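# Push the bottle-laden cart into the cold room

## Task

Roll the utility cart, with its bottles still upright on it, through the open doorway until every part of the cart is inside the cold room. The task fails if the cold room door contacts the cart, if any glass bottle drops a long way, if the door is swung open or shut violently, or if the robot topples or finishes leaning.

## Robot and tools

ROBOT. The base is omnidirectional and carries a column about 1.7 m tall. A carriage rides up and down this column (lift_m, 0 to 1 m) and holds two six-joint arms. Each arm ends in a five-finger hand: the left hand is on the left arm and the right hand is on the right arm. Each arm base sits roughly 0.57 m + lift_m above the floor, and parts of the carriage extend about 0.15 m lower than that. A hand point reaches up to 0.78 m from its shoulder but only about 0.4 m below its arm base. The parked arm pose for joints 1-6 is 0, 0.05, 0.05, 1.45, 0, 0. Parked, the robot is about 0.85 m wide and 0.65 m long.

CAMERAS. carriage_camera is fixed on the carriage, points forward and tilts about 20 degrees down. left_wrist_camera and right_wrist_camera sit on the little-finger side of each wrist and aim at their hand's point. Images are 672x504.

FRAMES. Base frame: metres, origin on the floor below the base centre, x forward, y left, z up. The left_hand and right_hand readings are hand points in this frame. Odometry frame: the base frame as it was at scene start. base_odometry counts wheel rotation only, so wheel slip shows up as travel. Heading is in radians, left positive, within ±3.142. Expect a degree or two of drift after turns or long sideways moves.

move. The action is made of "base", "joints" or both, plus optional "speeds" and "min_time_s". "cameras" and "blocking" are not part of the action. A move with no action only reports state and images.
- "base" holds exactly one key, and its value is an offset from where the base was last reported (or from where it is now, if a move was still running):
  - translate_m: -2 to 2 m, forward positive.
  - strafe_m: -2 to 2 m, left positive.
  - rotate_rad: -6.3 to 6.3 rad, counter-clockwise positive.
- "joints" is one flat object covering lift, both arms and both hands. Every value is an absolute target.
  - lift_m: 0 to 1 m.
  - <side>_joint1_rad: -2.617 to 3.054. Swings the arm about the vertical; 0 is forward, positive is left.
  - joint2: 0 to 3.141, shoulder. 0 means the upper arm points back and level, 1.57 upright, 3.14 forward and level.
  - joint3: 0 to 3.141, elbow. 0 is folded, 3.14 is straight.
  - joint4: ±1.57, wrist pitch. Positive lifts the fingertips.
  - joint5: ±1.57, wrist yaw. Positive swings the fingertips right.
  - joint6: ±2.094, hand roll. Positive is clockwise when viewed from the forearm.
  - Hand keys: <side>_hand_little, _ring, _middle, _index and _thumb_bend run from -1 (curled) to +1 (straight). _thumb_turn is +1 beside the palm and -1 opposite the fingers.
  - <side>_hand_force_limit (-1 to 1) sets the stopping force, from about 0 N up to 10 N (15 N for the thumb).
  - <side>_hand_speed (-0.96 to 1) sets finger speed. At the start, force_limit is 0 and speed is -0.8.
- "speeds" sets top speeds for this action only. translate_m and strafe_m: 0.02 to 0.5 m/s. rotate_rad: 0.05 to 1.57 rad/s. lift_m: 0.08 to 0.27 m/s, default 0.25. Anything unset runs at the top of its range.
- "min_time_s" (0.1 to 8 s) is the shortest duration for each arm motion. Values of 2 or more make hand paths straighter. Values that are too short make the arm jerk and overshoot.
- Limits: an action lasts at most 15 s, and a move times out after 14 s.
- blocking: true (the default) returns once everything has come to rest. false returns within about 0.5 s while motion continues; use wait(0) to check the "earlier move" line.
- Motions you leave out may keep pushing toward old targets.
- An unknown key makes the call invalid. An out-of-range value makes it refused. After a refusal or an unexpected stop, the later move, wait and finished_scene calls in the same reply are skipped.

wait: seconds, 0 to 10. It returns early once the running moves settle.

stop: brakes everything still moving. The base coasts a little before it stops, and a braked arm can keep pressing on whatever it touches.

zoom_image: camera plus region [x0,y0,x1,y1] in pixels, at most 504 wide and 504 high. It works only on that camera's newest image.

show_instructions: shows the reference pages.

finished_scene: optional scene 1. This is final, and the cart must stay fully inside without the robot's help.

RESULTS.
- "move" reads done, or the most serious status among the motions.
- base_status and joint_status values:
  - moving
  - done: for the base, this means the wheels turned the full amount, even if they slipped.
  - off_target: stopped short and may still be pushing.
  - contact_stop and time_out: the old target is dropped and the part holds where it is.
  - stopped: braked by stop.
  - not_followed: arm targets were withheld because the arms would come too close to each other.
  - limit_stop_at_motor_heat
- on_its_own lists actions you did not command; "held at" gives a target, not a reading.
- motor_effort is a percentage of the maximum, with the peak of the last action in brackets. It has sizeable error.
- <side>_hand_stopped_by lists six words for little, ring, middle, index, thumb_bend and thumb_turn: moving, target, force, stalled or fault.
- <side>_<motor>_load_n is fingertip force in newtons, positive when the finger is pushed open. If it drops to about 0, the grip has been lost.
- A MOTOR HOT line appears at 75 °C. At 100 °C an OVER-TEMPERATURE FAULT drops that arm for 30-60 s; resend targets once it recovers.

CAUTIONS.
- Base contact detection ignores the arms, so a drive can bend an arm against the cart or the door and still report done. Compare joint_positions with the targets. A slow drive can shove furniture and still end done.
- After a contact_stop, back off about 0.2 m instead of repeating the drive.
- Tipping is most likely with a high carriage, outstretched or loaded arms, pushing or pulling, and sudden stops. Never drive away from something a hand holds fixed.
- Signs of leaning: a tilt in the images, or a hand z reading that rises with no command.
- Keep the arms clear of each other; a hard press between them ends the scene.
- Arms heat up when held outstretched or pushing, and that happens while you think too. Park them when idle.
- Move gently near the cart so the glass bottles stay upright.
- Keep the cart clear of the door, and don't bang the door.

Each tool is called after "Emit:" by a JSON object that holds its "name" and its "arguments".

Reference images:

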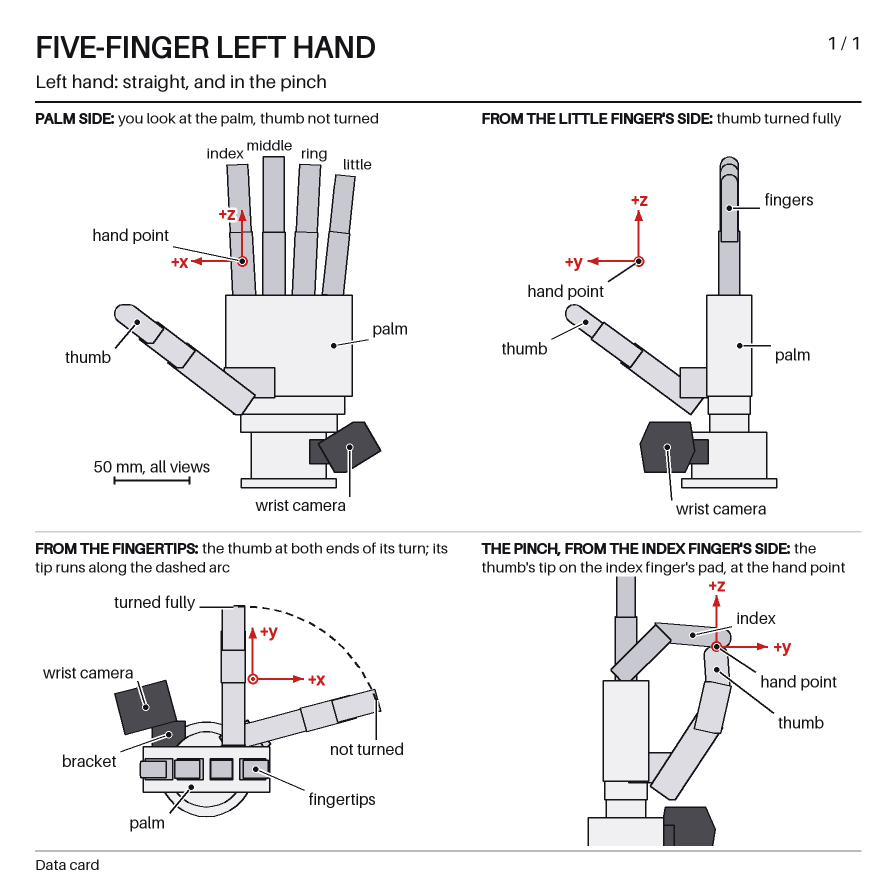

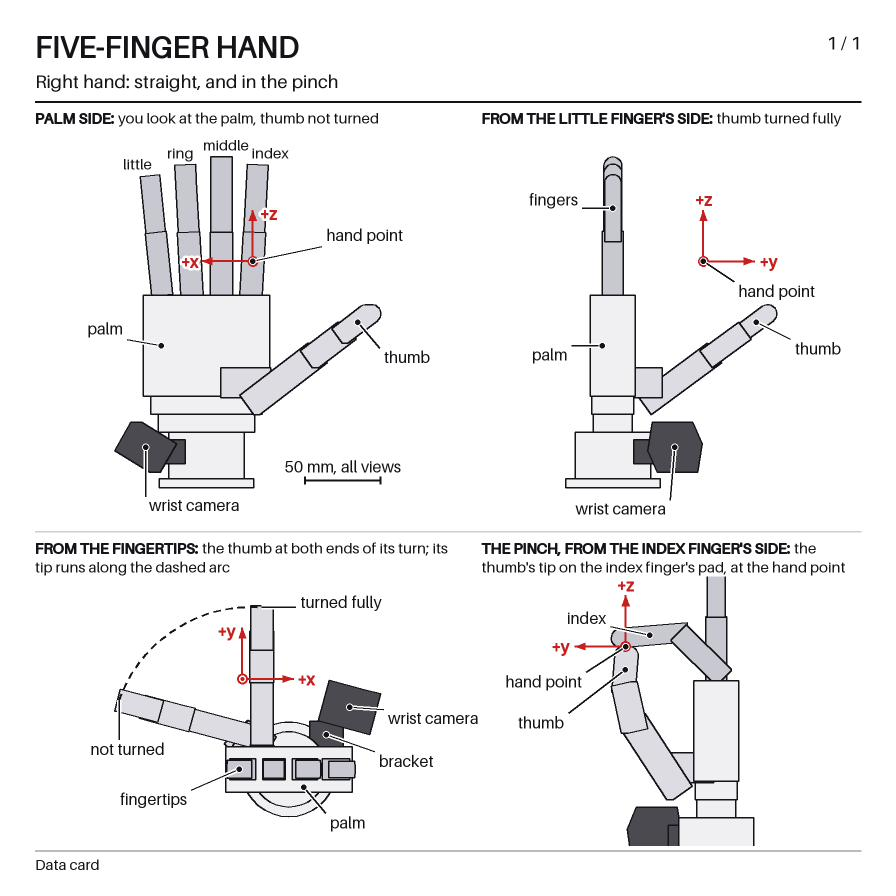

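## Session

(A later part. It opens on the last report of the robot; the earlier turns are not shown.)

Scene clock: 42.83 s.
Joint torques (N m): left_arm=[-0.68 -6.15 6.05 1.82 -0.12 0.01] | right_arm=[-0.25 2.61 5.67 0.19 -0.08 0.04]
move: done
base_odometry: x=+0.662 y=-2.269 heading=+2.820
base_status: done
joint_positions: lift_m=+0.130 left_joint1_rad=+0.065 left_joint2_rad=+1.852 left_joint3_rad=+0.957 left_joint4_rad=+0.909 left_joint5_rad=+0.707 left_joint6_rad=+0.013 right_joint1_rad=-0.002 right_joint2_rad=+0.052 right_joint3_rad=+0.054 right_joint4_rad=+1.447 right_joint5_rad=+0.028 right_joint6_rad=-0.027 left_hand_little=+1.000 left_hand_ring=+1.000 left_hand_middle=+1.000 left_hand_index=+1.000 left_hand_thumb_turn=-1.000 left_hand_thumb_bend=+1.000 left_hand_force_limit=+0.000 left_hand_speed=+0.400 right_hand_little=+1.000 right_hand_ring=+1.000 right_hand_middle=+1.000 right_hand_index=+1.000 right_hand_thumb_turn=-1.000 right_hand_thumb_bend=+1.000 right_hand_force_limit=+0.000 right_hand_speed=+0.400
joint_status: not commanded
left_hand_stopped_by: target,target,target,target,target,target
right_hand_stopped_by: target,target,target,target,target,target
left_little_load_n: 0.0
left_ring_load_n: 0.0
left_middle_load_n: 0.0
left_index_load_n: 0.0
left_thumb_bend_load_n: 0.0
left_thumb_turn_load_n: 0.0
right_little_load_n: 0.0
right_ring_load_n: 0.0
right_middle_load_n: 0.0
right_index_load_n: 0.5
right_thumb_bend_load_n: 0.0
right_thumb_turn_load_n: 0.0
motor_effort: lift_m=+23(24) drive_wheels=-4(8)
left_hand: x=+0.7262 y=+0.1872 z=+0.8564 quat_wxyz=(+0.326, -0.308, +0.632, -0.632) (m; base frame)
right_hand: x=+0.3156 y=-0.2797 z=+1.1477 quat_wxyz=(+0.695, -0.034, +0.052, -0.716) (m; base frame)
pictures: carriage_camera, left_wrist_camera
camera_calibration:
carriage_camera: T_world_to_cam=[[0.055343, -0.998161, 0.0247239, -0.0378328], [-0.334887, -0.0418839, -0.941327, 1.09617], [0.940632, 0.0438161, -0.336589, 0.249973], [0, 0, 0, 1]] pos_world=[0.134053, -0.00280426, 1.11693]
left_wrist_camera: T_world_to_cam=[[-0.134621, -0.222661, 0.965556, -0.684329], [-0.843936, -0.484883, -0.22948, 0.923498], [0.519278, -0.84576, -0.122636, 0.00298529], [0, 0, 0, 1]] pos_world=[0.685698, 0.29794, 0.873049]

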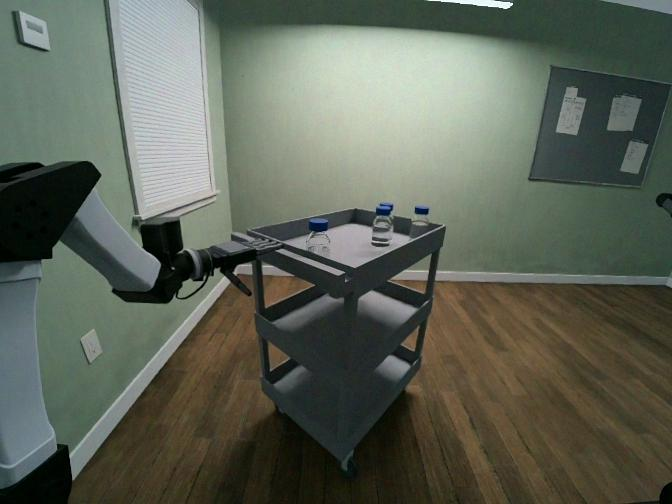

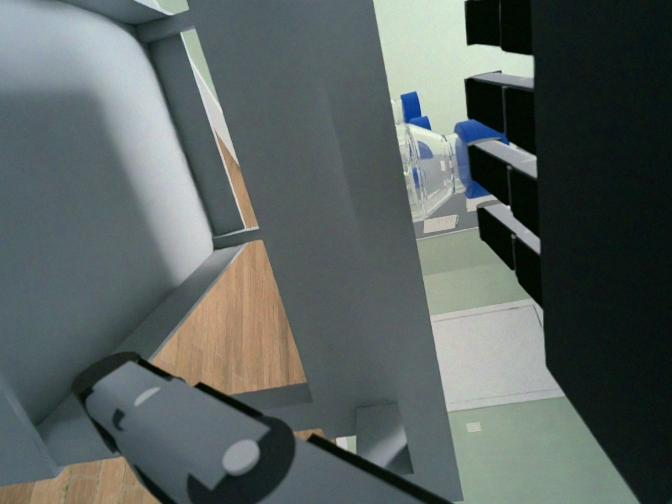

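Emit:
{"name": "move", "arguments": {"base": {"translate_m": 0.068}, "speeds": {"translate_m": 0.1}, "cameras": ["carriage_camera", "left_wrist_camera"]}}

Emit:
{"name": "zoom_image", "arguments": {"camera": "carriage_camera", "region": [180, 200, 380, 320]}}

Scene clock: 44.53 s.
Joint torques (N m): left_arm=[-0.7 -6.19 5.91 1.8 -0.12 0] | right_arm=[-0.28 2.65 5.74 0.15 -0.07 0.07]
move: done
base_odometry: x=+0.597 y=-2.248 heading=+2.821
base_status: done
joint_positions: lift_m=+0.130 left_joint1_rad=+0.065 left_joint2_rad=+1.852 left_joint3_rad=+0.957 left_joint4_rad=+0.908 left_joint5_rad=+0.706 left_joint6_rad=+0.013 right_joint1_rad=-0.002 right_joint2_rad=+0.052 right_joint3_rad=+0.054 right_joint4_rad=+1.447 right_joint5_rad=+0.028 right_joint6_rad=-0.027 left_hand_little=+1.000 left_hand_ring=+1.000 left_hand_middle=+1.000 left_hand_index=+1.000 left_hand_thumb_turn=-1.000 left_hand_thumb_bend=+1.000 left_hand_force_limit=+0.000 left_hand_speed=+0.400 right_hand_little=+1.000 right_hand_ring=+1.000 right_hand_middle=+1.000 right_hand_index=+1.000 right_hand_thumb_turn=-1.000 right_hand_thumb_bend=+1.000 right_hand_force_limit=+0.000 right_hand_speed=+0.400
joint_status: not commanded
left_hand_stopped_by: target,target,target,target,target,target
right_hand_stopped_by: target,target,target,target,target,target
left_little_load_n: 0.0
left_ring_load_n: 0.0
left_middle_load_n: 0.0
left_index_load_n: 0.0
left_thumb_bend_load_n: 0.0
left_thumb_turn_load_n: 0.0
right_little_load_n: 0.0
right_ring_load_n: 0.0
right_middle_load_n: 0.0
right_index_load_n: 0.0
right_thumb_bend_load_n: 0.0
right_thumb_turn_load_n: 0.0
motor_effort: lift_m=+23(24) drive_wheels=-4(9)
left_hand: x=+0.7263 y=+0.1872 z=+0.8563 quat_wxyz=(+0.326, -0.308, +0.632, -0.632) (m; base frame)
right_hand: x=+0.3155 y=-0.2797 z=+1.1478 quat_wxyz=(+0.695, -0.034, +0.052, -0.716) (m; base frame)
pictures: carriage_camera, left_wrist_camera
camera_calibration:
carriage_camera: T_world_to_cam=[[0.055343, -0.998161, 0.0247239, -0.0378328], [-0.334887, -0.0418839, -0.941327, 1.09617], [0.940632, 0.0438161, -0.336589, 0.249973], [0, 0, 0, 1]] pos_world=[0.134053, -0.00280426, 1.11693]
left_wrist_camera: T_world_to_cam=[[-0.134237, -0.22265, 0.965612, -0.684548], [-0.843813, -0.485234, -0.229189, 0.923241], [0.519577, -0.845562, -0.122739, 0.00279942], [0, 0, 0, 1]] pos_world=[0.685696, 0.297941, 0.872948]

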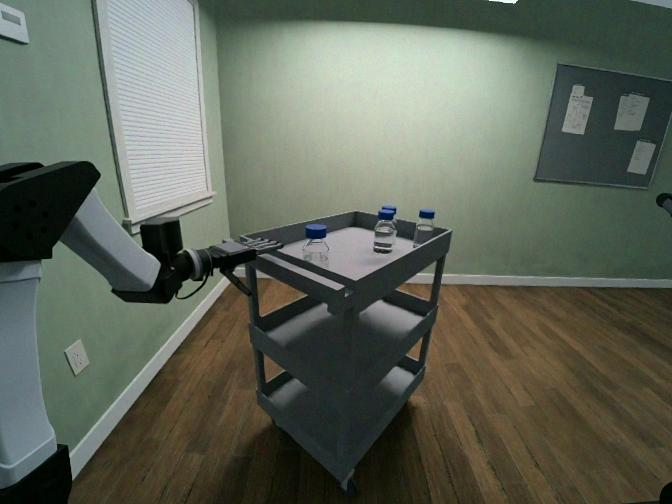

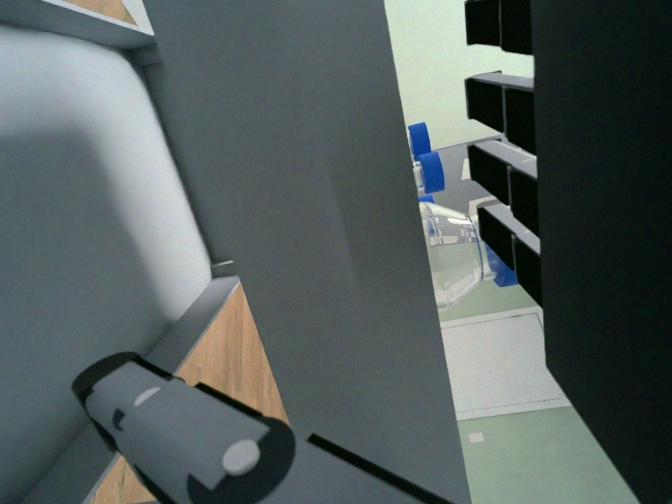

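Scaled by 2.520 from the camera's 672x504 image, which has a finer 960x720 frame.

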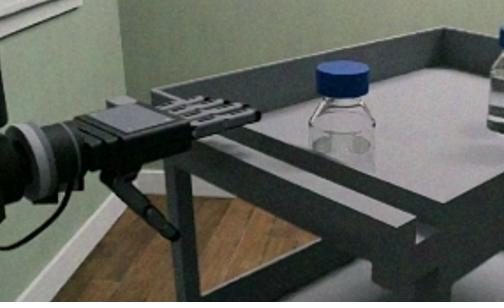

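Emit:
{"name": "move", "arguments": {"joints": {"left_hand_speed": -0.7, "left_hand_force_limit": -0.3, "left_hand_little": -0.6, "left_hand_ring": -0.6, "left_hand_middle": -0.6, "left_hand_index": -0.6, "left_hand_thumb_bend": -0.3}, "cameras": ["carriage_camera", "left_wrist_camera"]}}

Emit:
{"name": "zoom_image", "arguments": {"camera": "carriage_camera", "region": [180, 200, 380, 320]}}

Scene clock: 48.17 s.
Joint torques (N m): left_arm=[-0.08 -6.19 5.74 1.13 -0.07 0.04] | right_arm=[-0.24 2.58 5.9 0.14 -0.05 0.02]
move: off_target
base_odometry: x=+0.597 y=-2.248 heading=+2.820
base_status: not commanded
joint_positions: lift_m=+0.130 left_joint1_rad=+0.060 left_joint2_rad=+1.852 left_joint3_rad=+0.958 left_joint4_rad=+0.971 left_joint5_rad=+0.700 left_joint6_rad=+0.009 right_joint1_rad=-0.002 right_joint2_rad=+0.052 right_joint3_rad=+0.054 right_joint4_rad=+1.447 right_joint5_rad=+0.028 right_joint6_rad=-0.027 left_hand_little=+0.201 left_hand_ring=+0.367 left_hand_middle=+0.452 left_hand_index=+0.424 left_hand_thumb_turn=-1.000 left_hand_thumb_bend=-0.300 left_hand_force_limit=-0.300 left_hand_speed=-0.700 right_hand_little=+1.000 right_hand_ring=+1.000 right_hand_middle=+1.000 right_hand_index=+1.000 right_hand_thumb_turn=-1.000 right_hand_thumb_bend=+1.000 right_hand_force_limit=+0.000 right_hand_speed=+0.400
joint_status: left_hand_little off_target (ended at +0.201, target -0.600); left_hand_ring off_target (ended at +0.367, target -0.600); left_hand_middle off_target (ended at +0.452, target -0.600); left_hand_index off_target (ended at +0.424, target -0.600); the others done
left_hand_stopped_by: force,force,force,force,target,target
right_hand_stopped_by: target,target,target,target,target,target
left_little_load_n: 2.5
left_ring_load_n: 0.0
left_middle_load_n: 0.0
left_index_load_n: 0.0
left_thumb_bend_load_n: 0.0
left_thumb_turn_load_n: 0.0
right_little_load_n: 0.0
right_ring_load_n: 0.0
right_middle_load_n: 0.0
right_index_load_n: 0.0
right_thumb_bend_load_n: 0.0
right_thumb_turn_load_n: 0.0
motor_effort: lift_m=+23(24) drive_wheels=-4(4)
left_hand: x=+0.7296 y=+0.1852 z=+0.8695 quat_wxyz=(+0.345, -0.289, +0.622, -0.641) (m; base frame)
right_hand: x=+0.3155 y=-0.2797 z=+1.1478 quat_wxyz=(+0.695, -0.034, +0.052, -0.716) (m; base frame)
pictures: carriage_camera, left_wrist_camera
camera_calibration:
carriage_camera: T_world_to_cam=[[0.055343, -0.998161, 0.0247239, -0.0378328], [-0.334887, -0.0418839, -0.941327, 1.09617], [0.940632, 0.0438161, -0.336589, 0.249973], [0, 0, 0, 1]] pos_world=[0.134053, -0.00280426, 1.11693]
left_wrist_camera: T_world_to_cam=[[-0.192721, -0.223307, 0.955506, -0.645756], [-0.828179, -0.485252, -0.280446, 0.96122], [0.526287, -0.845378, -0.0914199, -0.0312182], [0, 0, 0, 1]] pos_world=[0.688041, 0.29584, 0.883741]

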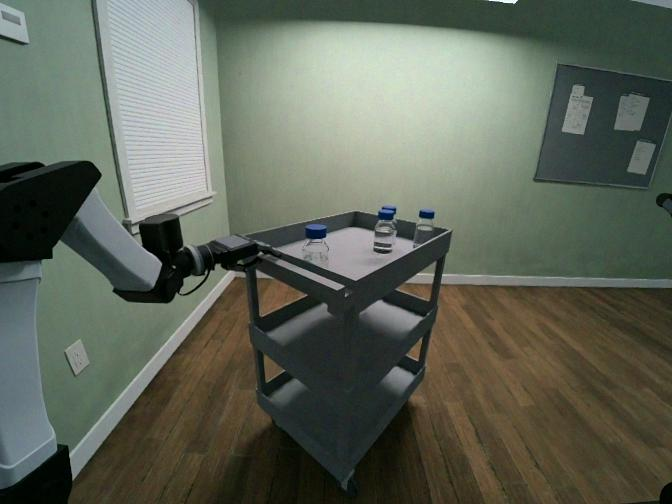

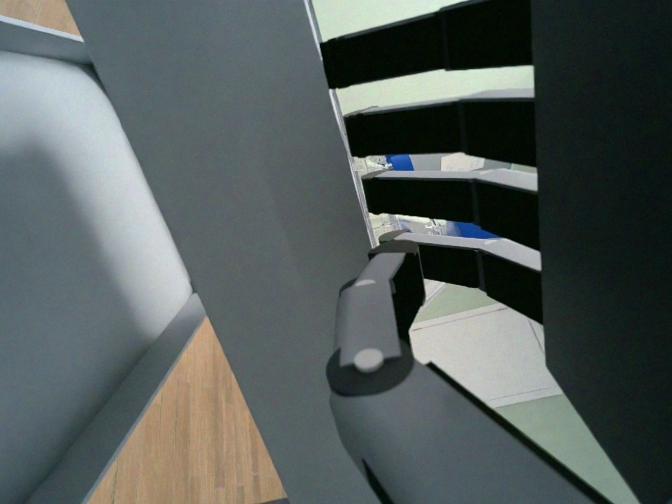

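Scaled by 2.520 from the camera's 672x504 image, which has a finer 960x720 frame.

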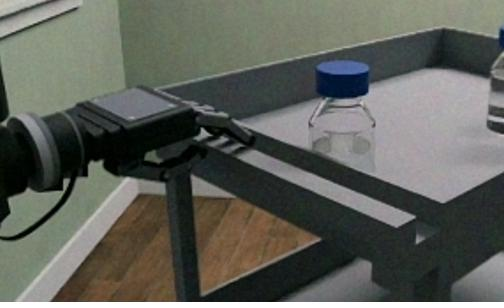

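Emit:
{"name": "move", "arguments": {"joints": {"left_hand_speed": 0.4, "left_hand_little": 1, "left_hand_ring": 1, "left_hand_middle": 1, "left_hand_index": 1, "left_hand_thumb_bend": 1}, "cameras": []}}

Emit:
{"name": "move", "arguments": {"base": {"translate_m": 0.045}, "speeds": {"translate_m": 0.1}, "cameras": ["carriage_camera", "left_wrist_camera"]}}

Emit:
{"name": "zoom_image", "arguments": {"camera": "carriage_camera", "region": [180, 200, 380, 320]}}

Scene clock: 49.60 s.
Joint torques (N m): left_arm=[-0.18 -6.11 5.93 1.74 -0.04 0.05] | right_arm=[-0.28 2.69 5.82 0.17 -0.08 0.04]
move: done
base_odometry: x=+0.597 y=-2.248 heading=+2.821
base_status: not commanded
joint_positions: lift_m=+0.130 left_joint1_rad=+0.060 left_joint2_rad=+1.852 left_joint3_rad=+0.958 left_joint4_rad=+0.915 left_joint5_rad=+0.700 left_joint6_rad=+0.009 right_joint1_rad=-0.002 right_joint2_rad=+0.052 right_joint3_rad=+0.054 right_joint4_rad=+1.447 right_joint5_rad=+0.028 right_joint6_rad=-0.027 left_hand_little=+1.000 left_hand_ring=+1.000 left_hand_middle=+1.000 left_hand_index=+1.000 left_hand_thumb_turn=-1.000 left_hand_thumb_bend=+1.000 left_hand_force_limit=-0.300 left_hand_speed=+0.400 right_hand_little=+1.000 right_hand_ring=+1.000 right_hand_middle=+1.000 right_hand_index=+1.000 right_hand_thumb_turn=-1.000 right_hand_thumb_bend=+1.000 right_hand_force_limit=+0.000 right_hand_speed=+0.400
joint_status: all done
left_hand_stopped_by: target,target,target,target,target,target
right_hand_stopped_by: target,target,target,target,target,target
left_little_load_n: 0.0
left_ring_load_n: -0.5
left_middle_load_n: -0.5
left_index_load_n: 0.0
left_thumb_bend_load_n: 0.0
left_thumb_turn_load_n: 0.0
right_little_load_n: 0.0
right_ring_load_n: 0.0
right_middle_load_n: 0.0
right_index_load_n: 0.0
right_thumb_bend_load_n: 0.0
right_thumb_turn_load_n: 0.0
motor_effort: lift_m=+23(24) drive_wheels=-4(4)
left_hand: x=+0.7268 y=+0.1850 z=+0.8580 quat_wxyz=(+0.327, -0.307, +0.630, -0.633) (m; base frame)
right_hand: x=+0.3155 y=-0.2797 z=+1.1478 quat_wxyz=(+0.695, -0.034, +0.052, -0.716) (m; base frame)
pictures: none
No camera images: "cameras" was empty.

Scene clock: 50.73 s.
Joint torques (N m): left_arm=[-0.21 -6.17 5.83 1.79 -0.04 0] | right_arm=[-0.21 2.62 5.65 0.12 -0.08 0.07]
move: done
base_odometry: x=+0.554 y=-2.234 heading=+2.821
base_status: done
joint_positions: lift_m=+0.130 left_joint1_rad=+0.060 left_joint2_rad=+1.852 left_joint3_rad=+0.958 left_joint4_rad=+0.911 left_joint5_rad=+0.700 left_joint6_rad=+0.009 right_joint1_rad=-0.002 right_joint2_rad=+0.052 right_joint3_rad=+0.054 right_joint4_rad=+1.446 right_joint5_rad=+0.028 right_joint6_rad=-0.027 left_hand_little=+1.000 left_hand_ring=+1.000 left_hand_middle=+1.000 left_hand_index=+1.000 left_hand_thumb_turn=-1.000 left_hand_thumb_bend=+1.000 left_hand_force_limit=-0.300 left_hand_speed=+0.400 right_hand_little=+1.000 right_hand_ring=+1.000 right_hand_middle=+1.000 right_hand_index=+1.000 right_hand_thumb_turn=-1.000 right_hand_thumb_bend=+1.000 right_hand_force_limit=+0.000 right_hand_speed=+0.400
joint_status: not commanded
left_hand_stopped_by: target,target,target,target,target,target
right_hand_stopped_by: target,target,target,target,target,target
left_little_load_n: 0.0
left_ring_load_n: 0.0
left_middle_load_n: 0.0
left_index_load_n: 0.0
left_thumb_bend_load_n: 0.0
left_thumb_turn_load_n: 0.0
right_little_load_n: 0.5
right_ring_load_n: 0.0
right_middle_load_n: 0.0
right_index_load_n: 0.0
right_thumb_bend_load_n: 0.0
right_thumb_turn_load_n: 0.0
motor_effort: lift_m=+23(24) drive_wheels=-4(9)
left_hand: x=+0.7265 y=+0.1850 z=+0.8571 quat_wxyz=(+0.326, -0.309, +0.631, -0.633) (m; base frame)
right_hand: x=+0.3158 y=-0.2797 z=+1.1476 quat_wxyz=(+0.695, -0.034, +0.053, -0.716) (m; base frame)
pictures: carriage_camera, left_wrist_camera
camera_calibration:
carriage_camera: T_world_to_cam=[[0.055343, -0.998161, 0.0247239, -0.0378328], [-0.334887, -0.0418839, -0.941327, 1.09617], [0.940632, 0.0438161, -0.336589, 0.249973], [0, 0, 0, 1]] pos_world=[0.134053, -0.00280426, 1.11693]
left_wrist_camera: T_world_to_cam=[[-0.134877, -0.219812, 0.966173, -0.686372], [-0.84352, -0.486136, -0.228354, 0.92179], [0.519887, -0.845786, -0.119848, -0.00177206], [0, 0, 0, 1]] pos_world=[0.685895, 0.295743, 0.873437]

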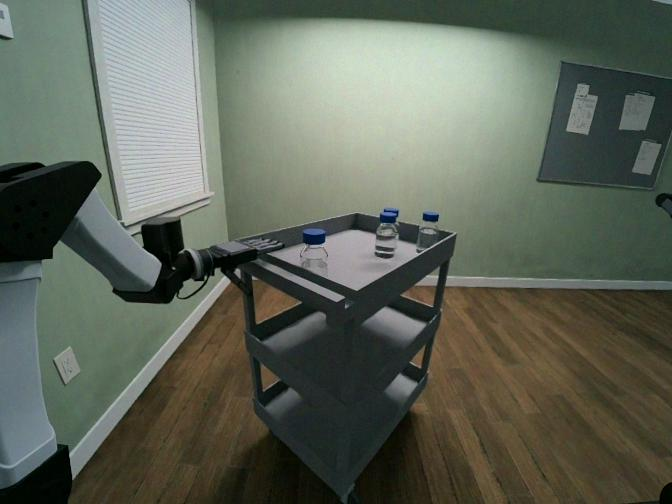

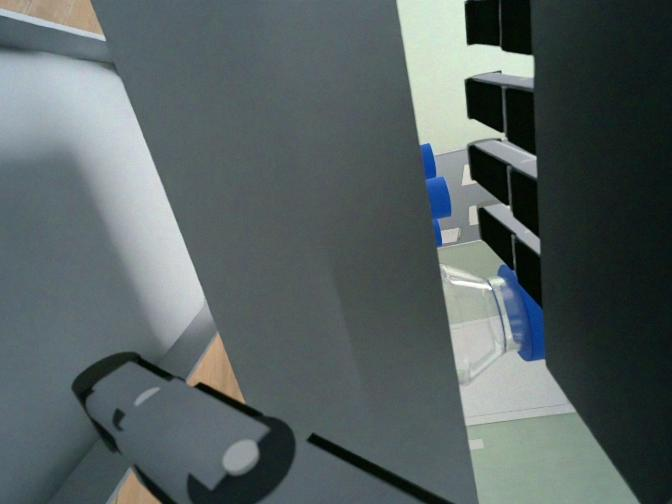

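Scaled by 2.520 from the camera's 672x504 image, which has a finer 960x720 frame.

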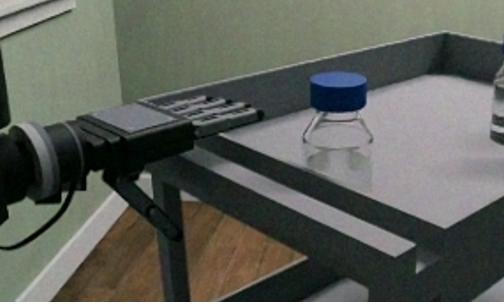

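Emit:
{"name": "move", "arguments": {"joints": {"left_hand_speed": -0.7, "left_hand_force_limit": -0.3, "left_hand_little": -0.5, "left_hand_ring": -0.5, "left_hand_middle": -0.5, "left_hand_index": -0.5}, "cameras": ["carriage_camera", "left_wrist_camera"]}}

Emit:
{"name": "zoom_image", "arguments": {"camera": "carriage_camera", "region": [180, 200, 380, 320]}}

Scene clock: 52.90 s.
Joint torques (N m): left_arm=[0.08 -6.16 5.93 1.42 -0.03 0.08] | right_arm=[-0.05 2.61 5.79 0.18 -0.07 0.06]
move: off_target
base_odometry: x=+0.554 y=-2.234 heading=+2.821
base_status: not commanded
joint_positions: lift_m=+0.130 left_joint1_rad=+0.056 left_joint2_rad=+1.852 left_joint3_rad=+0.958 left_joint4_rad=+0.946 left_joint5_rad=+0.697 left_joint6_rad=+0.005 right_joint1_rad=-0.002 right_joint2_rad=+0.052 right_joint3_rad=+0.054 right_joint4_rad=+1.446 right_joint5_rad=+0.028 right_joint6_rad=-0.027 left_hand_little=+0.062 left_hand_ring=-0.020 left_hand_middle=+0.561 left_hand_index=+0.505 left_hand_thumb_turn=-1.000 left_hand_thumb_bend=+1.000 left_hand_force_limit=-0.300 left_hand_speed=-0.700 right_hand_little=+1.000 right_hand_ring=+1.000 right_hand_middle=+1.000 right_hand_index=+1.000 right_hand_thumb_turn=-1.000 right_hand_thumb_bend=+1.000 right_hand_force_limit=+0.000 right_hand_speed=+0.400
joint_status: left_hand_little off_target (ended at +0.062, target -0.500); left_hand_ring off_target (ended at -0.020, target -0.500); left_hand_middle off_target (ended at +0.561, target -0.500); left_hand_index off_target (ended at +0.505, target -0.500); the others done
left_hand_stopped_by: force,force,force,force,target,target
right_hand_stopped_by: target,target,target,target,target,target
left_little_load_n: 0.0
left_ring_load_n: 3.0
left_middle_load_n: 0.0
left_index_load_n: 0.0
left_thumb_bend_load_n: 0.0
left_thumb_turn_load_n: 0.0
right_little_load_n: 0.0
right_ring_load_n: 0.0
right_middle_load_n: 0.0
right_index_load_n: 0.0
right_thumb_bend_load_n: 0.0
right_thumb_turn_load_n: 0.0
motor_effort: lift_m=+23(24) drive_wheels=-4(4)
left_hand: x=+0.7282 y=+0.1835 z=+0.8644 quat_wxyz=(+0.335, -0.298, +0.625, -0.638) (m; base frame)
right_hand: x=+0.3158 y=-0.2797 z=+1.1476 quat_wxyz=(+0.695, -0.034, +0.053, -0.716) (m; base frame)
pictures: carriage_camera, left_wrist_camera
camera_calibration:
carriage_camera: T_world_to_cam=[[0.055343, -0.998161, 0.0247239, -0.0378328], [-0.334887, -0.0418839, -0.941327, 1.09617], [0.940632, 0.0438161, -0.336589, 0.249973], [0, 0, 0, 1]] pos_world=[0.134053, -0.00280426, 1.11693]
left_wrist_camera: T_world_to_cam=[[-0.166462, -0.218332, 0.961572, -0.666838], [-0.836075, -0.485737, -0.255027, 0.941739], [0.522752, -0.846399, -0.101685, -0.0206785], [0, 0, 0, 1]] pos_world=[0.68717, 0.294343, 0.879279]

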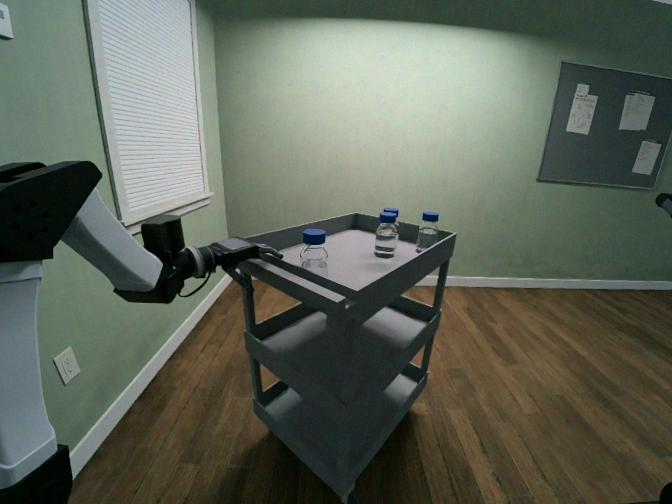

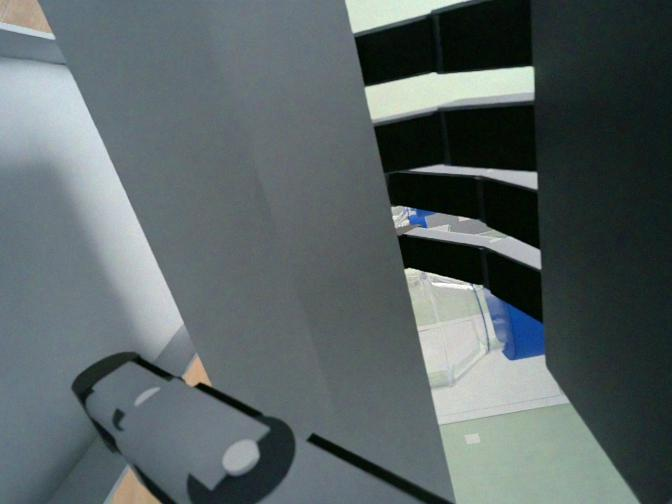

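Scaled by 2.520 from the camera's 672x504 image, which has a finer 960x720 frame.

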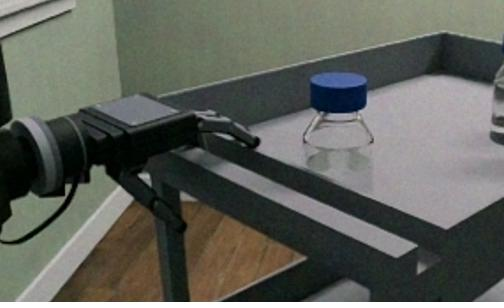

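Emit:
{"name": "move", "arguments": {"joints": {"left_hand_speed": 0.4, "left_hand_little": 1, "left_hand_ring": 1, "left_hand_middle": 1, "left_hand_index": 1, "left_hand_thumb_bend": 1}, "cameras": []}}

Emit:
{"name": "move", "arguments": {"base": {"translate_m": -0.015}, "speeds": {"translate_m": 0.1}, "cameras": []}}

Emit:
{"name": "move", "arguments": {"joints": {"left_hand_speed": -0.7, "left_hand_force_limit": -0.3, "left_hand_little": -0.5, "left_hand_ring": -0.5, "left_hand_middle": -0.5, "left_hand_index": -0.5}, "cameras": ["carriage_camera", "left_wrist_camera"]}}

Emit:
{"name": "zoom_image", "arguments": {"camera": "carriage_camera", "region": [180, 200, 380, 320]}}

Scene clock: 53.90 s.
Joint torques (N m): left_arm=[-0.57 -6.45 7.75 1.9 -0.03 0.07] | right_arm=[-0.31 2.66 5.82 0.15 -0.06 0.07]
move: done
base_odometry: x=+0.554 y=-2.234 heading=+2.821
base_status: not commanded
joint_positions: lift_m=+0.130 left_joint1_rad=+0.064 left_joint2_rad=+1.855 left_joint3_rad=+0.938 left_joint4_rad=+0.897 left_joint5_rad=+0.700 left_joint6_rad=+0.005 right_joint1_rad=-0.002 right_joint2_rad=+0.052 right_joint3_rad=+0.054 right_joint4_rad=+1.447 right_joint5_rad=+0.028 right_joint6_rad=-0.027 left_hand_little=+1.000 left_hand_ring=+1.000 left_hand_middle=+1.000 left_hand_index=+1.000 left_hand_thumb_turn=-1.000 left_hand_thumb_bend=+1.000 left_hand_force_limit=-0.300 left_hand_speed=+0.400 right_hand_little=+1.000 right_hand_ring=+1.000 right_hand_middle=+1.000 right_hand_index=+1.000 right_hand_thumb_turn=-1.000 right_hand_thumb_bend=+1.000 right_hand_force_limit=+0.000 right_hand_speed=+0.400
joint_status: all done
left_hand_stopped_by: target,target,target,target,target,target
right_hand_stopped_by: target,target,target,target,target,target
left_little_load_n: 0.0
left_ring_load_n: 0.0
left_middle_load_n: 0.0
left_index_load_n: 0.0
left_thumb_bend_load_n: 0.0
left_thumb_turn_load_n: 0.0
right_little_load_n: 0.0
right_ring_load_n: 0.0
right_middle_load_n: 0.0
right_index_load_n: 0.0
right_thumb_bend_load_n: 0.0
right_thumb_turn_load_n: 0.0
motor_effort: lift_m=+24(24) drive_wheels=+3(6)
left_hand: x=+0.7218 y=+0.1865 z=+0.8450 quat_wxyz=(+0.313, -0.323, +0.635, -0.628) (m; base frame)
right_hand: x=+0.3156 y=-0.2797 z=+1.1477 quat_wxyz=(+0.695, -0.034, +0.052, -0.716) (m; base frame)
pictures: none
No camera images: "cameras" was empty.

Scene clock: 54.70 s.
Joint torques (N m): left_arm=[-0.62 -6.43 7.62 1.82 -0.01 0.08] | right_arm=[-0.23 2.65 5.67 0.17 -0.03 0.05]
move: done
base_odometry: x=+0.568 y=-2.239 heading=+2.821
base_status: done
joint_positions: lift_m=+0.130 left_joint1_rad=+0.064 left_joint2_rad=+1.855 left_joint3_rad=+0.938 left_joint4_rad=+0.906 left_joint5_rad=+0.700 left_joint6_rad=+0.005 right_joint1_rad=-0.002 right_joint2_rad=+0.052 right_joint3_rad=+0.054 right_joint4_rad=+1.449 right_joint5_rad=+0.028 right_joint6_rad=-0.027 left_hand_little=+1.000 left_hand_ring=+1.000 left_hand_middle=+1.000 left_hand_index=+1.000 left_hand_thumb_turn=-1.000 left_hand_thumb_bend=+1.000 left_hand_force_limit=-0.300 left_hand_speed=+0.400 right_hand_little=+1.000 right_hand_ring=+1.000 right_hand_middle=+1.000 right_hand_index=+1.000 right_hand_thumb_turn=-1.000 right_hand_thumb_bend=+1.000 right_hand_force_limit=+0.000 right_hand_speed=+0.400
joint_status: not commanded
left_hand_stopped_by: target,target,target,target,target,target
right_hand_stopped_by: target,target,target,target,target,target
left_little_load_n: 0.0
left_ring_load_n: 0.0
left_middle_load_n: 0.0
left_index_load_n: 0.0
left_thumb_bend_load_n: 0.0
left_thumb_turn_load_n: 0.0
right_little_load_n: 0.0
right_ring_load_n: 0.0
right_middle_load_n: 0.0
right_index_load_n: 0.0
right_thumb_bend_load_n: 0.0
right_thumb_turn_load_n: 0.0
motor_effort: lift_m=+24(24) drive_wheels=+1(9)
left_hand: x=+0.7223 y=+0.1865 z=+0.8467 quat_wxyz=(+0.316, -0.321, +0.634, -0.629) (m; base frame)
right_hand: x=+0.3151 y=-0.2797 z=+1.1479 quat_wxyz=(+0.695, -0.033, +0.052, -0.716) (m; base frame)
pictures: none
No camera images: "cameras" was empty.

Scene clock: 56.77 s.
Joint torques (N m): left_arm=[0.17 -6.42 6.09 1.31 -0.04 0.05] | right_arm=[-0.16 2.66 5.83 0.12 -0.04 0.04]
move: off_target
base_odometry: x=+0.568 y=-2.239 heading=+2.821
base_status: not commanded
joint_positions: lift_m=+0.130 left_joint1_rad=+0.056 left_joint2_rad=+1.855 left_joint3_rad=+0.956 left_joint4_rad=+0.955 left_joint5_rad=+0.700 left_joint6_rad=+0.005 right_joint1_rad=-0.002 right_joint2_rad=+0.052 right_joint3_rad=+0.054 right_joint4_rad=+1.449 right_joint5_rad=+0.028 right_joint6_rad=-0.027 left_hand_little=+0.395 left_hand_ring=+0.341 left_hand_middle=+0.284 left_hand_index=+0.257 left_hand_thumb_turn=-1.000 left_hand_thumb_bend=+1.000 left_hand_force_limit=-0.300 left_hand_speed=-0.700 right_hand_little=+1.000 right_hand_ring=+1.000 right_hand_middle=+1.000 right_hand_index=+1.000 right_hand_thumb_turn=-1.000 right_hand_thumb_bend=+1.000 right_hand_force_limit=+0.000 right_hand_speed=+0.400
joint_status: left_hand_little off_target (ended at +0.395, target -0.500); left_hand_ring off_target (ended at +0.341, target -0.500); left_hand_middle off_target (ended at +0.284, target -0.500); left_hand_index off_target (ended at +0.257, target -0.500); the others done
left_hand_stopped_by: force,force,force,force,target,target
right_hand_stopped_by: target,target,target,target,target,target
left_little_load_n: 0.0
left_ring_load_n: 0.0
left_middle_load_n: 0.0
left_index_load_n: 4.0
left_thumb_bend_load_n: 0.0
left_thumb_turn_load_n: 0.0
right_little_load_n: 0.0
right_ring_load_n: 0.0
right_middle_load_n: 0.0
right_index_load_n: 0.0
right_thumb_bend_load_n: 0.0
right_thumb_turn_load_n: 0.0
motor_effort: lift_m=+24(24) drive_wheels=+1(1)
left_hand: x=+0.7279 y=+0.1829 z=+0.8638 quat_wxyz=(+0.335, -0.296, +0.625, -0.639) (m; base frame)
right_hand: x=+0.3151 y=-0.2797 z=+1.1479 quat_wxyz=(+0.695, -0.033, +0.052, -0.716) (m; base frame)
pictures: carriage_camera, left_wrist_camera
camera_calibration:
carriage_camera: T_world_to_cam=[[0.055343, -0.998161, 0.0247239, -0.0378328], [-0.334887, -0.0418839, -0.941327, 1.09617], [0.940632, 0.0438161, -0.336589, 0.249973], [0, 0, 0, 1]] pos_world=[0.134053, -0.00280426, 1.11693]
left_wrist_camera: T_world_to_cam=[[-0.170196, -0.217888, 0.961019, -0.663256], [-0.83672, -0.48319, -0.257734, 0.943338], [0.520513, -0.847969, -0.100074, -0.0204694], [0, 0, 0, 1]] pos_world=[0.68708, 0.293939, 0.878484]

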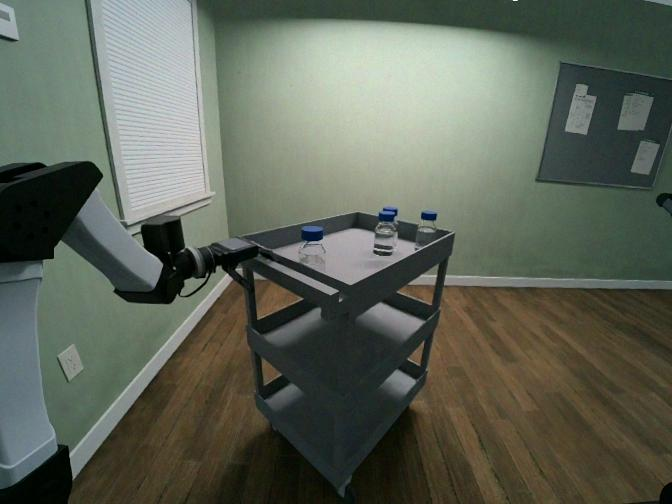

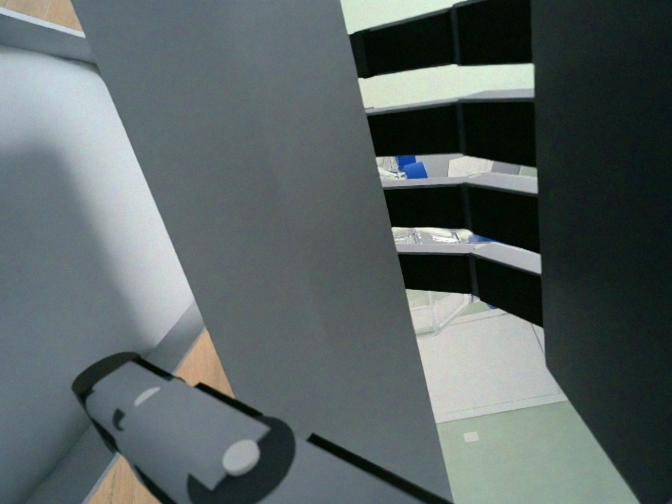

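Scaled by 2.520 from the camera's 672x504 image, which has a finer 960x720 frame.

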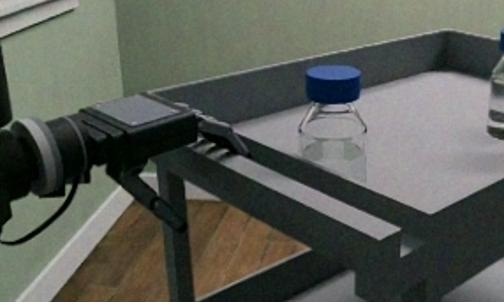

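Emit:
{"name": "zoom_image", "arguments": {"camera": "carriage_camera", "region": [230, 225, 350, 315]}}

Scaled by 4.200 from the camera's 672x504 image, which has a finer 960x720 frame.

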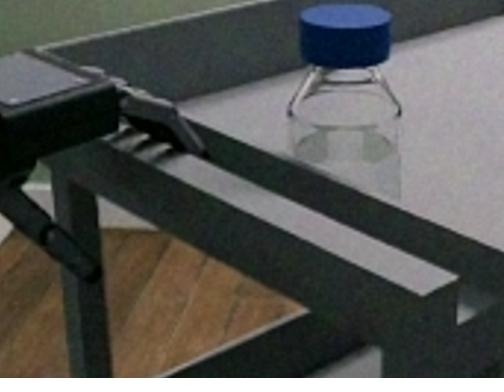

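Emit:
{"name": "move", "arguments": {"joints": {"left_hand_speed": 0.4, "left_hand_little": 1, "left_hand_ring": 1, "left_hand_middle": 1, "left_hand_index": 1, "left_hand_thumb_turn": 1}, "cameras": []}}

Emit:
{"name": "move", "arguments": {"joints": {"lift_m": 0.175}, "cameras": []}}

Emit:
{"name": "move", "arguments": {"joints": {"left_hand_little": 0.0, "left_hand_ring": 0.0, "left_hand_middle": 0.0, "left_hand_index": 0.0}, "base": {"translate_m": 0.02}, "speeds": {"translate_m": 0.1}, "cameras": ["carriage_camera", "left_wrist_camera"]}}

Emit:
{"name": "zoom_image", "arguments": {"camera": "carriage_camera", "region": [230, 235, 350, 325]}}

Scene clock: 58.93 s.
Joint torques (N m): left_arm=[0.09 -6.34 6.17 1.73 -0.03 0.08] | right_arm=[-0.16 2.62 5.67 0.14 -0.05 0.06]
move: done
base_odometry: x=+0.568 y=-2.239 heading=+2.821
base_status: not commanded
joint_positions: lift_m=+0.130 left_joint1_rad=+0.056 left_joint2_rad=+1.855 left_joint3_rad=+0.956 left_joint4_rad=+0.915 left_joint5_rad=+0.700 left_joint6_rad=+0.005 right_joint1_rad=-0.002 right_joint2_rad=+0.052 right_joint3_rad=+0.054 right_joint4_rad=+1.449 right_joint5_rad=+0.028 right_joint6_rad=-0.027 left_hand_little=+1.000 left_hand_ring=+1.000 left_hand_middle=+1.000 left_hand_index=+1.000 left_hand_thumb_turn=+1.000 left_hand_thumb_bend=+1.000 left_hand_force_limit=-0.300 left_hand_speed=+0.400 right_hand_little=+1.000 right_hand_ring=+1.000 right_hand_middle=+1.000 right_hand_index=+1.000 right_hand_thumb_turn=-1.000 right_hand_thumb_bend=+1.000 right_hand_force_limit=+0.000 right_hand_speed=+0.400
joint_status: all done
left_hand_stopped_by: target,target,target,target,target,target
right_hand_stopped_by: target,target,target,target,target,target
left_little_load_n: 0.0
left_ring_load_n: 0.0
left_middle_load_n: 0.0
left_index_load_n: 0.0
left_thumb_bend_load_n: 0.0
left_thumb_turn_load_n: 0.0
right_little_load_n: 0.5
right_ring_load_n: 0.0
right_middle_load_n: 0.0
right_index_load_n: 0.0
right_thumb_bend_load_n: 0.0
right_thumb_turn_load_n: 0.0
motor_effort: lift_m=+24(24) drive_wheels=+1(1)
left_hand: x=+0.7258 y=+0.1830 z=+0.8557 quat_wxyz=(+0.323, -0.310, +0.631, -0.634) (m; base frame)
right_hand: x=+0.3151 y=-0.2797 z=+1.1479 quat_wxyz=(+0.695, -0.033, +0.052, -0.716) (m; base frame)
pictures: none
No camera images: "cameras" was empty.

Scene clock: 59.63 s.
Joint torques (N m): left_arm=[0.08 -6.49 6.09 1.77 -0.04 0.06] | right_arm=[-0.32 2.74 5.72 0.21 -0.1 0.05]
move: done
base_odometry: x=+0.568 y=-2.239 heading=+2.821
base_status: not commanded
joint_positions: lift_m=+0.175 left_joint1_rad=+0.056 left_joint2_rad=+1.855 left_joint3_rad=+0.956 left_joint4_rad=+0.912 left_joint5_rad=+0.700 left_joint6_rad=+0.005 right_joint1_rad=-0.002 right_joint2_rad=+0.051 right_joint3_rad=+0.054 right_joint4_rad=+1.449 right_joint5_rad=+0.028 right_joint6_rad=-0.027 left_hand_little=+1.000 left_hand_ring=+1.000 left_hand_middle=+1.000 left_hand_index=+1.000 left_hand_thumb_turn=+1.000 left_hand_thumb_bend=+1.000 left_hand_force_limit=-0.300 left_hand_speed=+0.400 right_hand_little=+1.000 right_hand_ring=+1.000 right_hand_middle=+1.000 right_hand_index=+1.000 right_hand_thumb_turn=-1.000 right_hand_thumb_bend=+1.000 right_hand_force_limit=+0.000 right_hand_speed=+0.400
joint_status: all done
left_hand_stopped_by: target,target,target,target,target,target
right_hand_stopped_by: target,target,target,target,target,target
left_little_load_n: 0.0
left_ring_load_n: -0.5
left_middle_load_n: 0.0
left_index_load_n: 0.0
left_thumb_bend_load_n: 0.0
left_thumb_turn_load_n: 0.0
right_little_load_n: 0.0
right_ring_load_n: 0.0
right_middle_load_n: 0.0
right_index_load_n: 0.0
right_thumb_bend_load_n: 0.0
right_thumb_turn_load_n: 0.0
motor_effort: lift_m=+23(31) drive_wheels=+1(2)
left_hand: x=+0.7257 y=+0.1830 z=+0.9001 quat_wxyz=(+0.322, -0.311, +0.631, -0.634) (m; base frame)
right_hand: x=+0.3149 y=-0.2797 z=+1.1930 quat_wxyz=(+0.695, -0.033, +0.051, -0.716) (m; base frame)
pictures: none
No camera images: "cameras" was empty.

Scene clock: 60.60 s.
Joint torques (N m): left_arm=[-0.02 -6.48 6.13 1.8 -0.02 0.04] | right_arm=[-0.16 2.74 5.61 0.17 -0.08 0.08]
move: done
base_odometry: x=+0.549 y=-2.233 heading=+2.822
base_status: done
joint_positions: lift_m=+0.175 left_joint1_rad=+0.056 left_joint2_rad=+1.855 left_joint3_rad=+0.956 left_joint4_rad=+0.907 left_joint5_rad=+0.700 left_joint6_rad=+0.005 right_joint1_rad=-0.002 right_joint2_rad=+0.051 right_joint3_rad=+0.054 right_joint4_rad=+1.447 right_joint5_rad=+0.028 right_joint6_rad=-0.027 left_hand_little=+0.000 left_hand_ring=+0.000 left_hand_middle=+0.000 left_hand_index=+0.000 left_hand_thumb_turn=+1.000 left_hand_thumb_bend=+1.000 left_hand_force_limit=-0.300 left_hand_speed=+0.400 right_hand_little=+1.000 right_hand_ring=+1.000 right_hand_middle=+1.000 right_hand_index=+1.000 right_hand_thumb_turn=-1.000 right_hand_thumb_bend=+1.000 right_hand_force_limit=+0.000 right_hand_speed=+0.400
joint_status: all done
left_hand_stopped_by: target,target,target,target,target,target
right_hand_stopped_by: target,target,target,target,target,target
left_little_load_n: 0.0
left_ring_load_n: 0.0
left_middle_load_n: 0.0
left_index_load_n: 0.0
left_thumb_bend_load_n: 0.0
left_thumb_turn_load_n: -0.5
right_little_load_n: 0.0
right_ring_load_n: 0.0
right_middle_load_n: 0.0
right_index_load_n: 0.0
right_thumb_bend_load_n: 0.0
right_thumb_turn_load_n: 0.0
motor_effort: lift_m=+23(24) drive_wheels=+2(8)
left_hand: x=+0.7254 y=+0.1830 z=+0.8991 quat_wxyz=(+0.320, -0.312, +0.632, -0.633) (m; base frame)
right_hand: x=+0.3155 y=-0.2797 z=+1.1927 quat_wxyz=(+0.695, -0.034, +0.052, -0.716) (m; base frame)
pictures: carriage_camera, left_wrist_camera
camera_calibration:
carriage_camera: T_world_to_cam=[[0.055343, -0.998161, 0.0247239, -0.0389454], [-0.334887, -0.0418839, -0.941327, 1.13853], [0.940632, 0.0438161, -0.336589, 0.265119], [0, 0, 0, 1]] pos_world=[0.134053, -0.00280426, 1.16193]
left_wrist_camera: T_world_to_cam=[[-0.124163, -0.215315, 0.968619, -0.738294], [-0.847809, -0.484181, -0.216305, 0.921347], [0.515561, -0.848061, -0.122429, 0.00802836], [0, 0, 0, 1]] pos_world=[0.685319, 0.293942, 0.915401]

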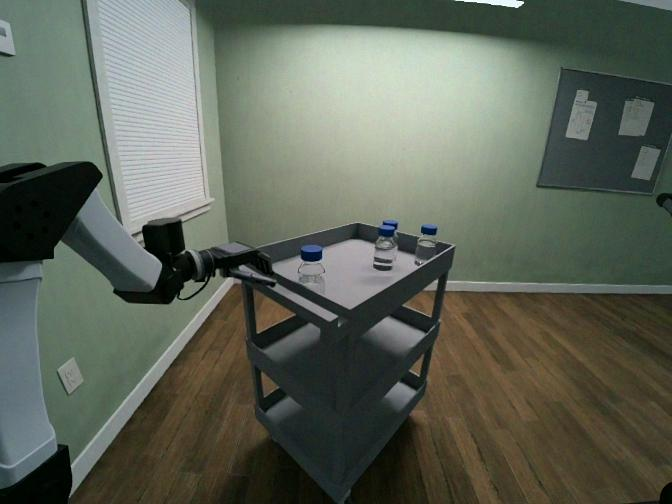

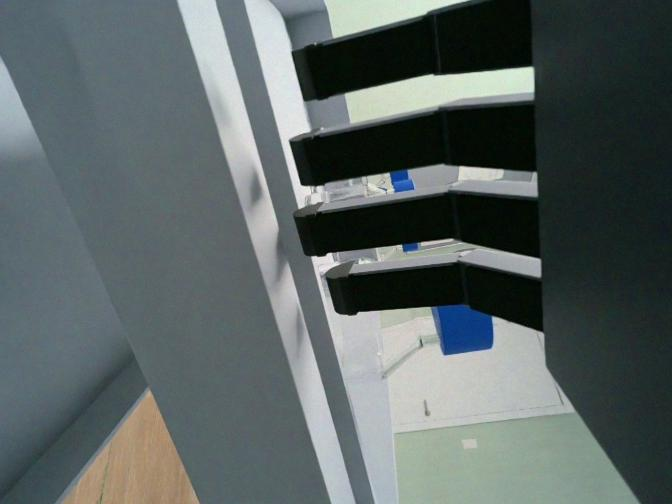

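Scaled by 4.200 from the camera's 672x504 image, which has a finer 960x720 frame.

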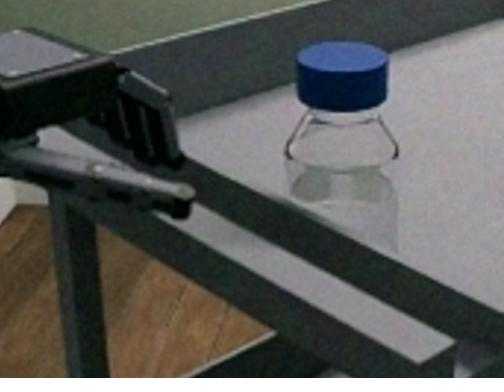

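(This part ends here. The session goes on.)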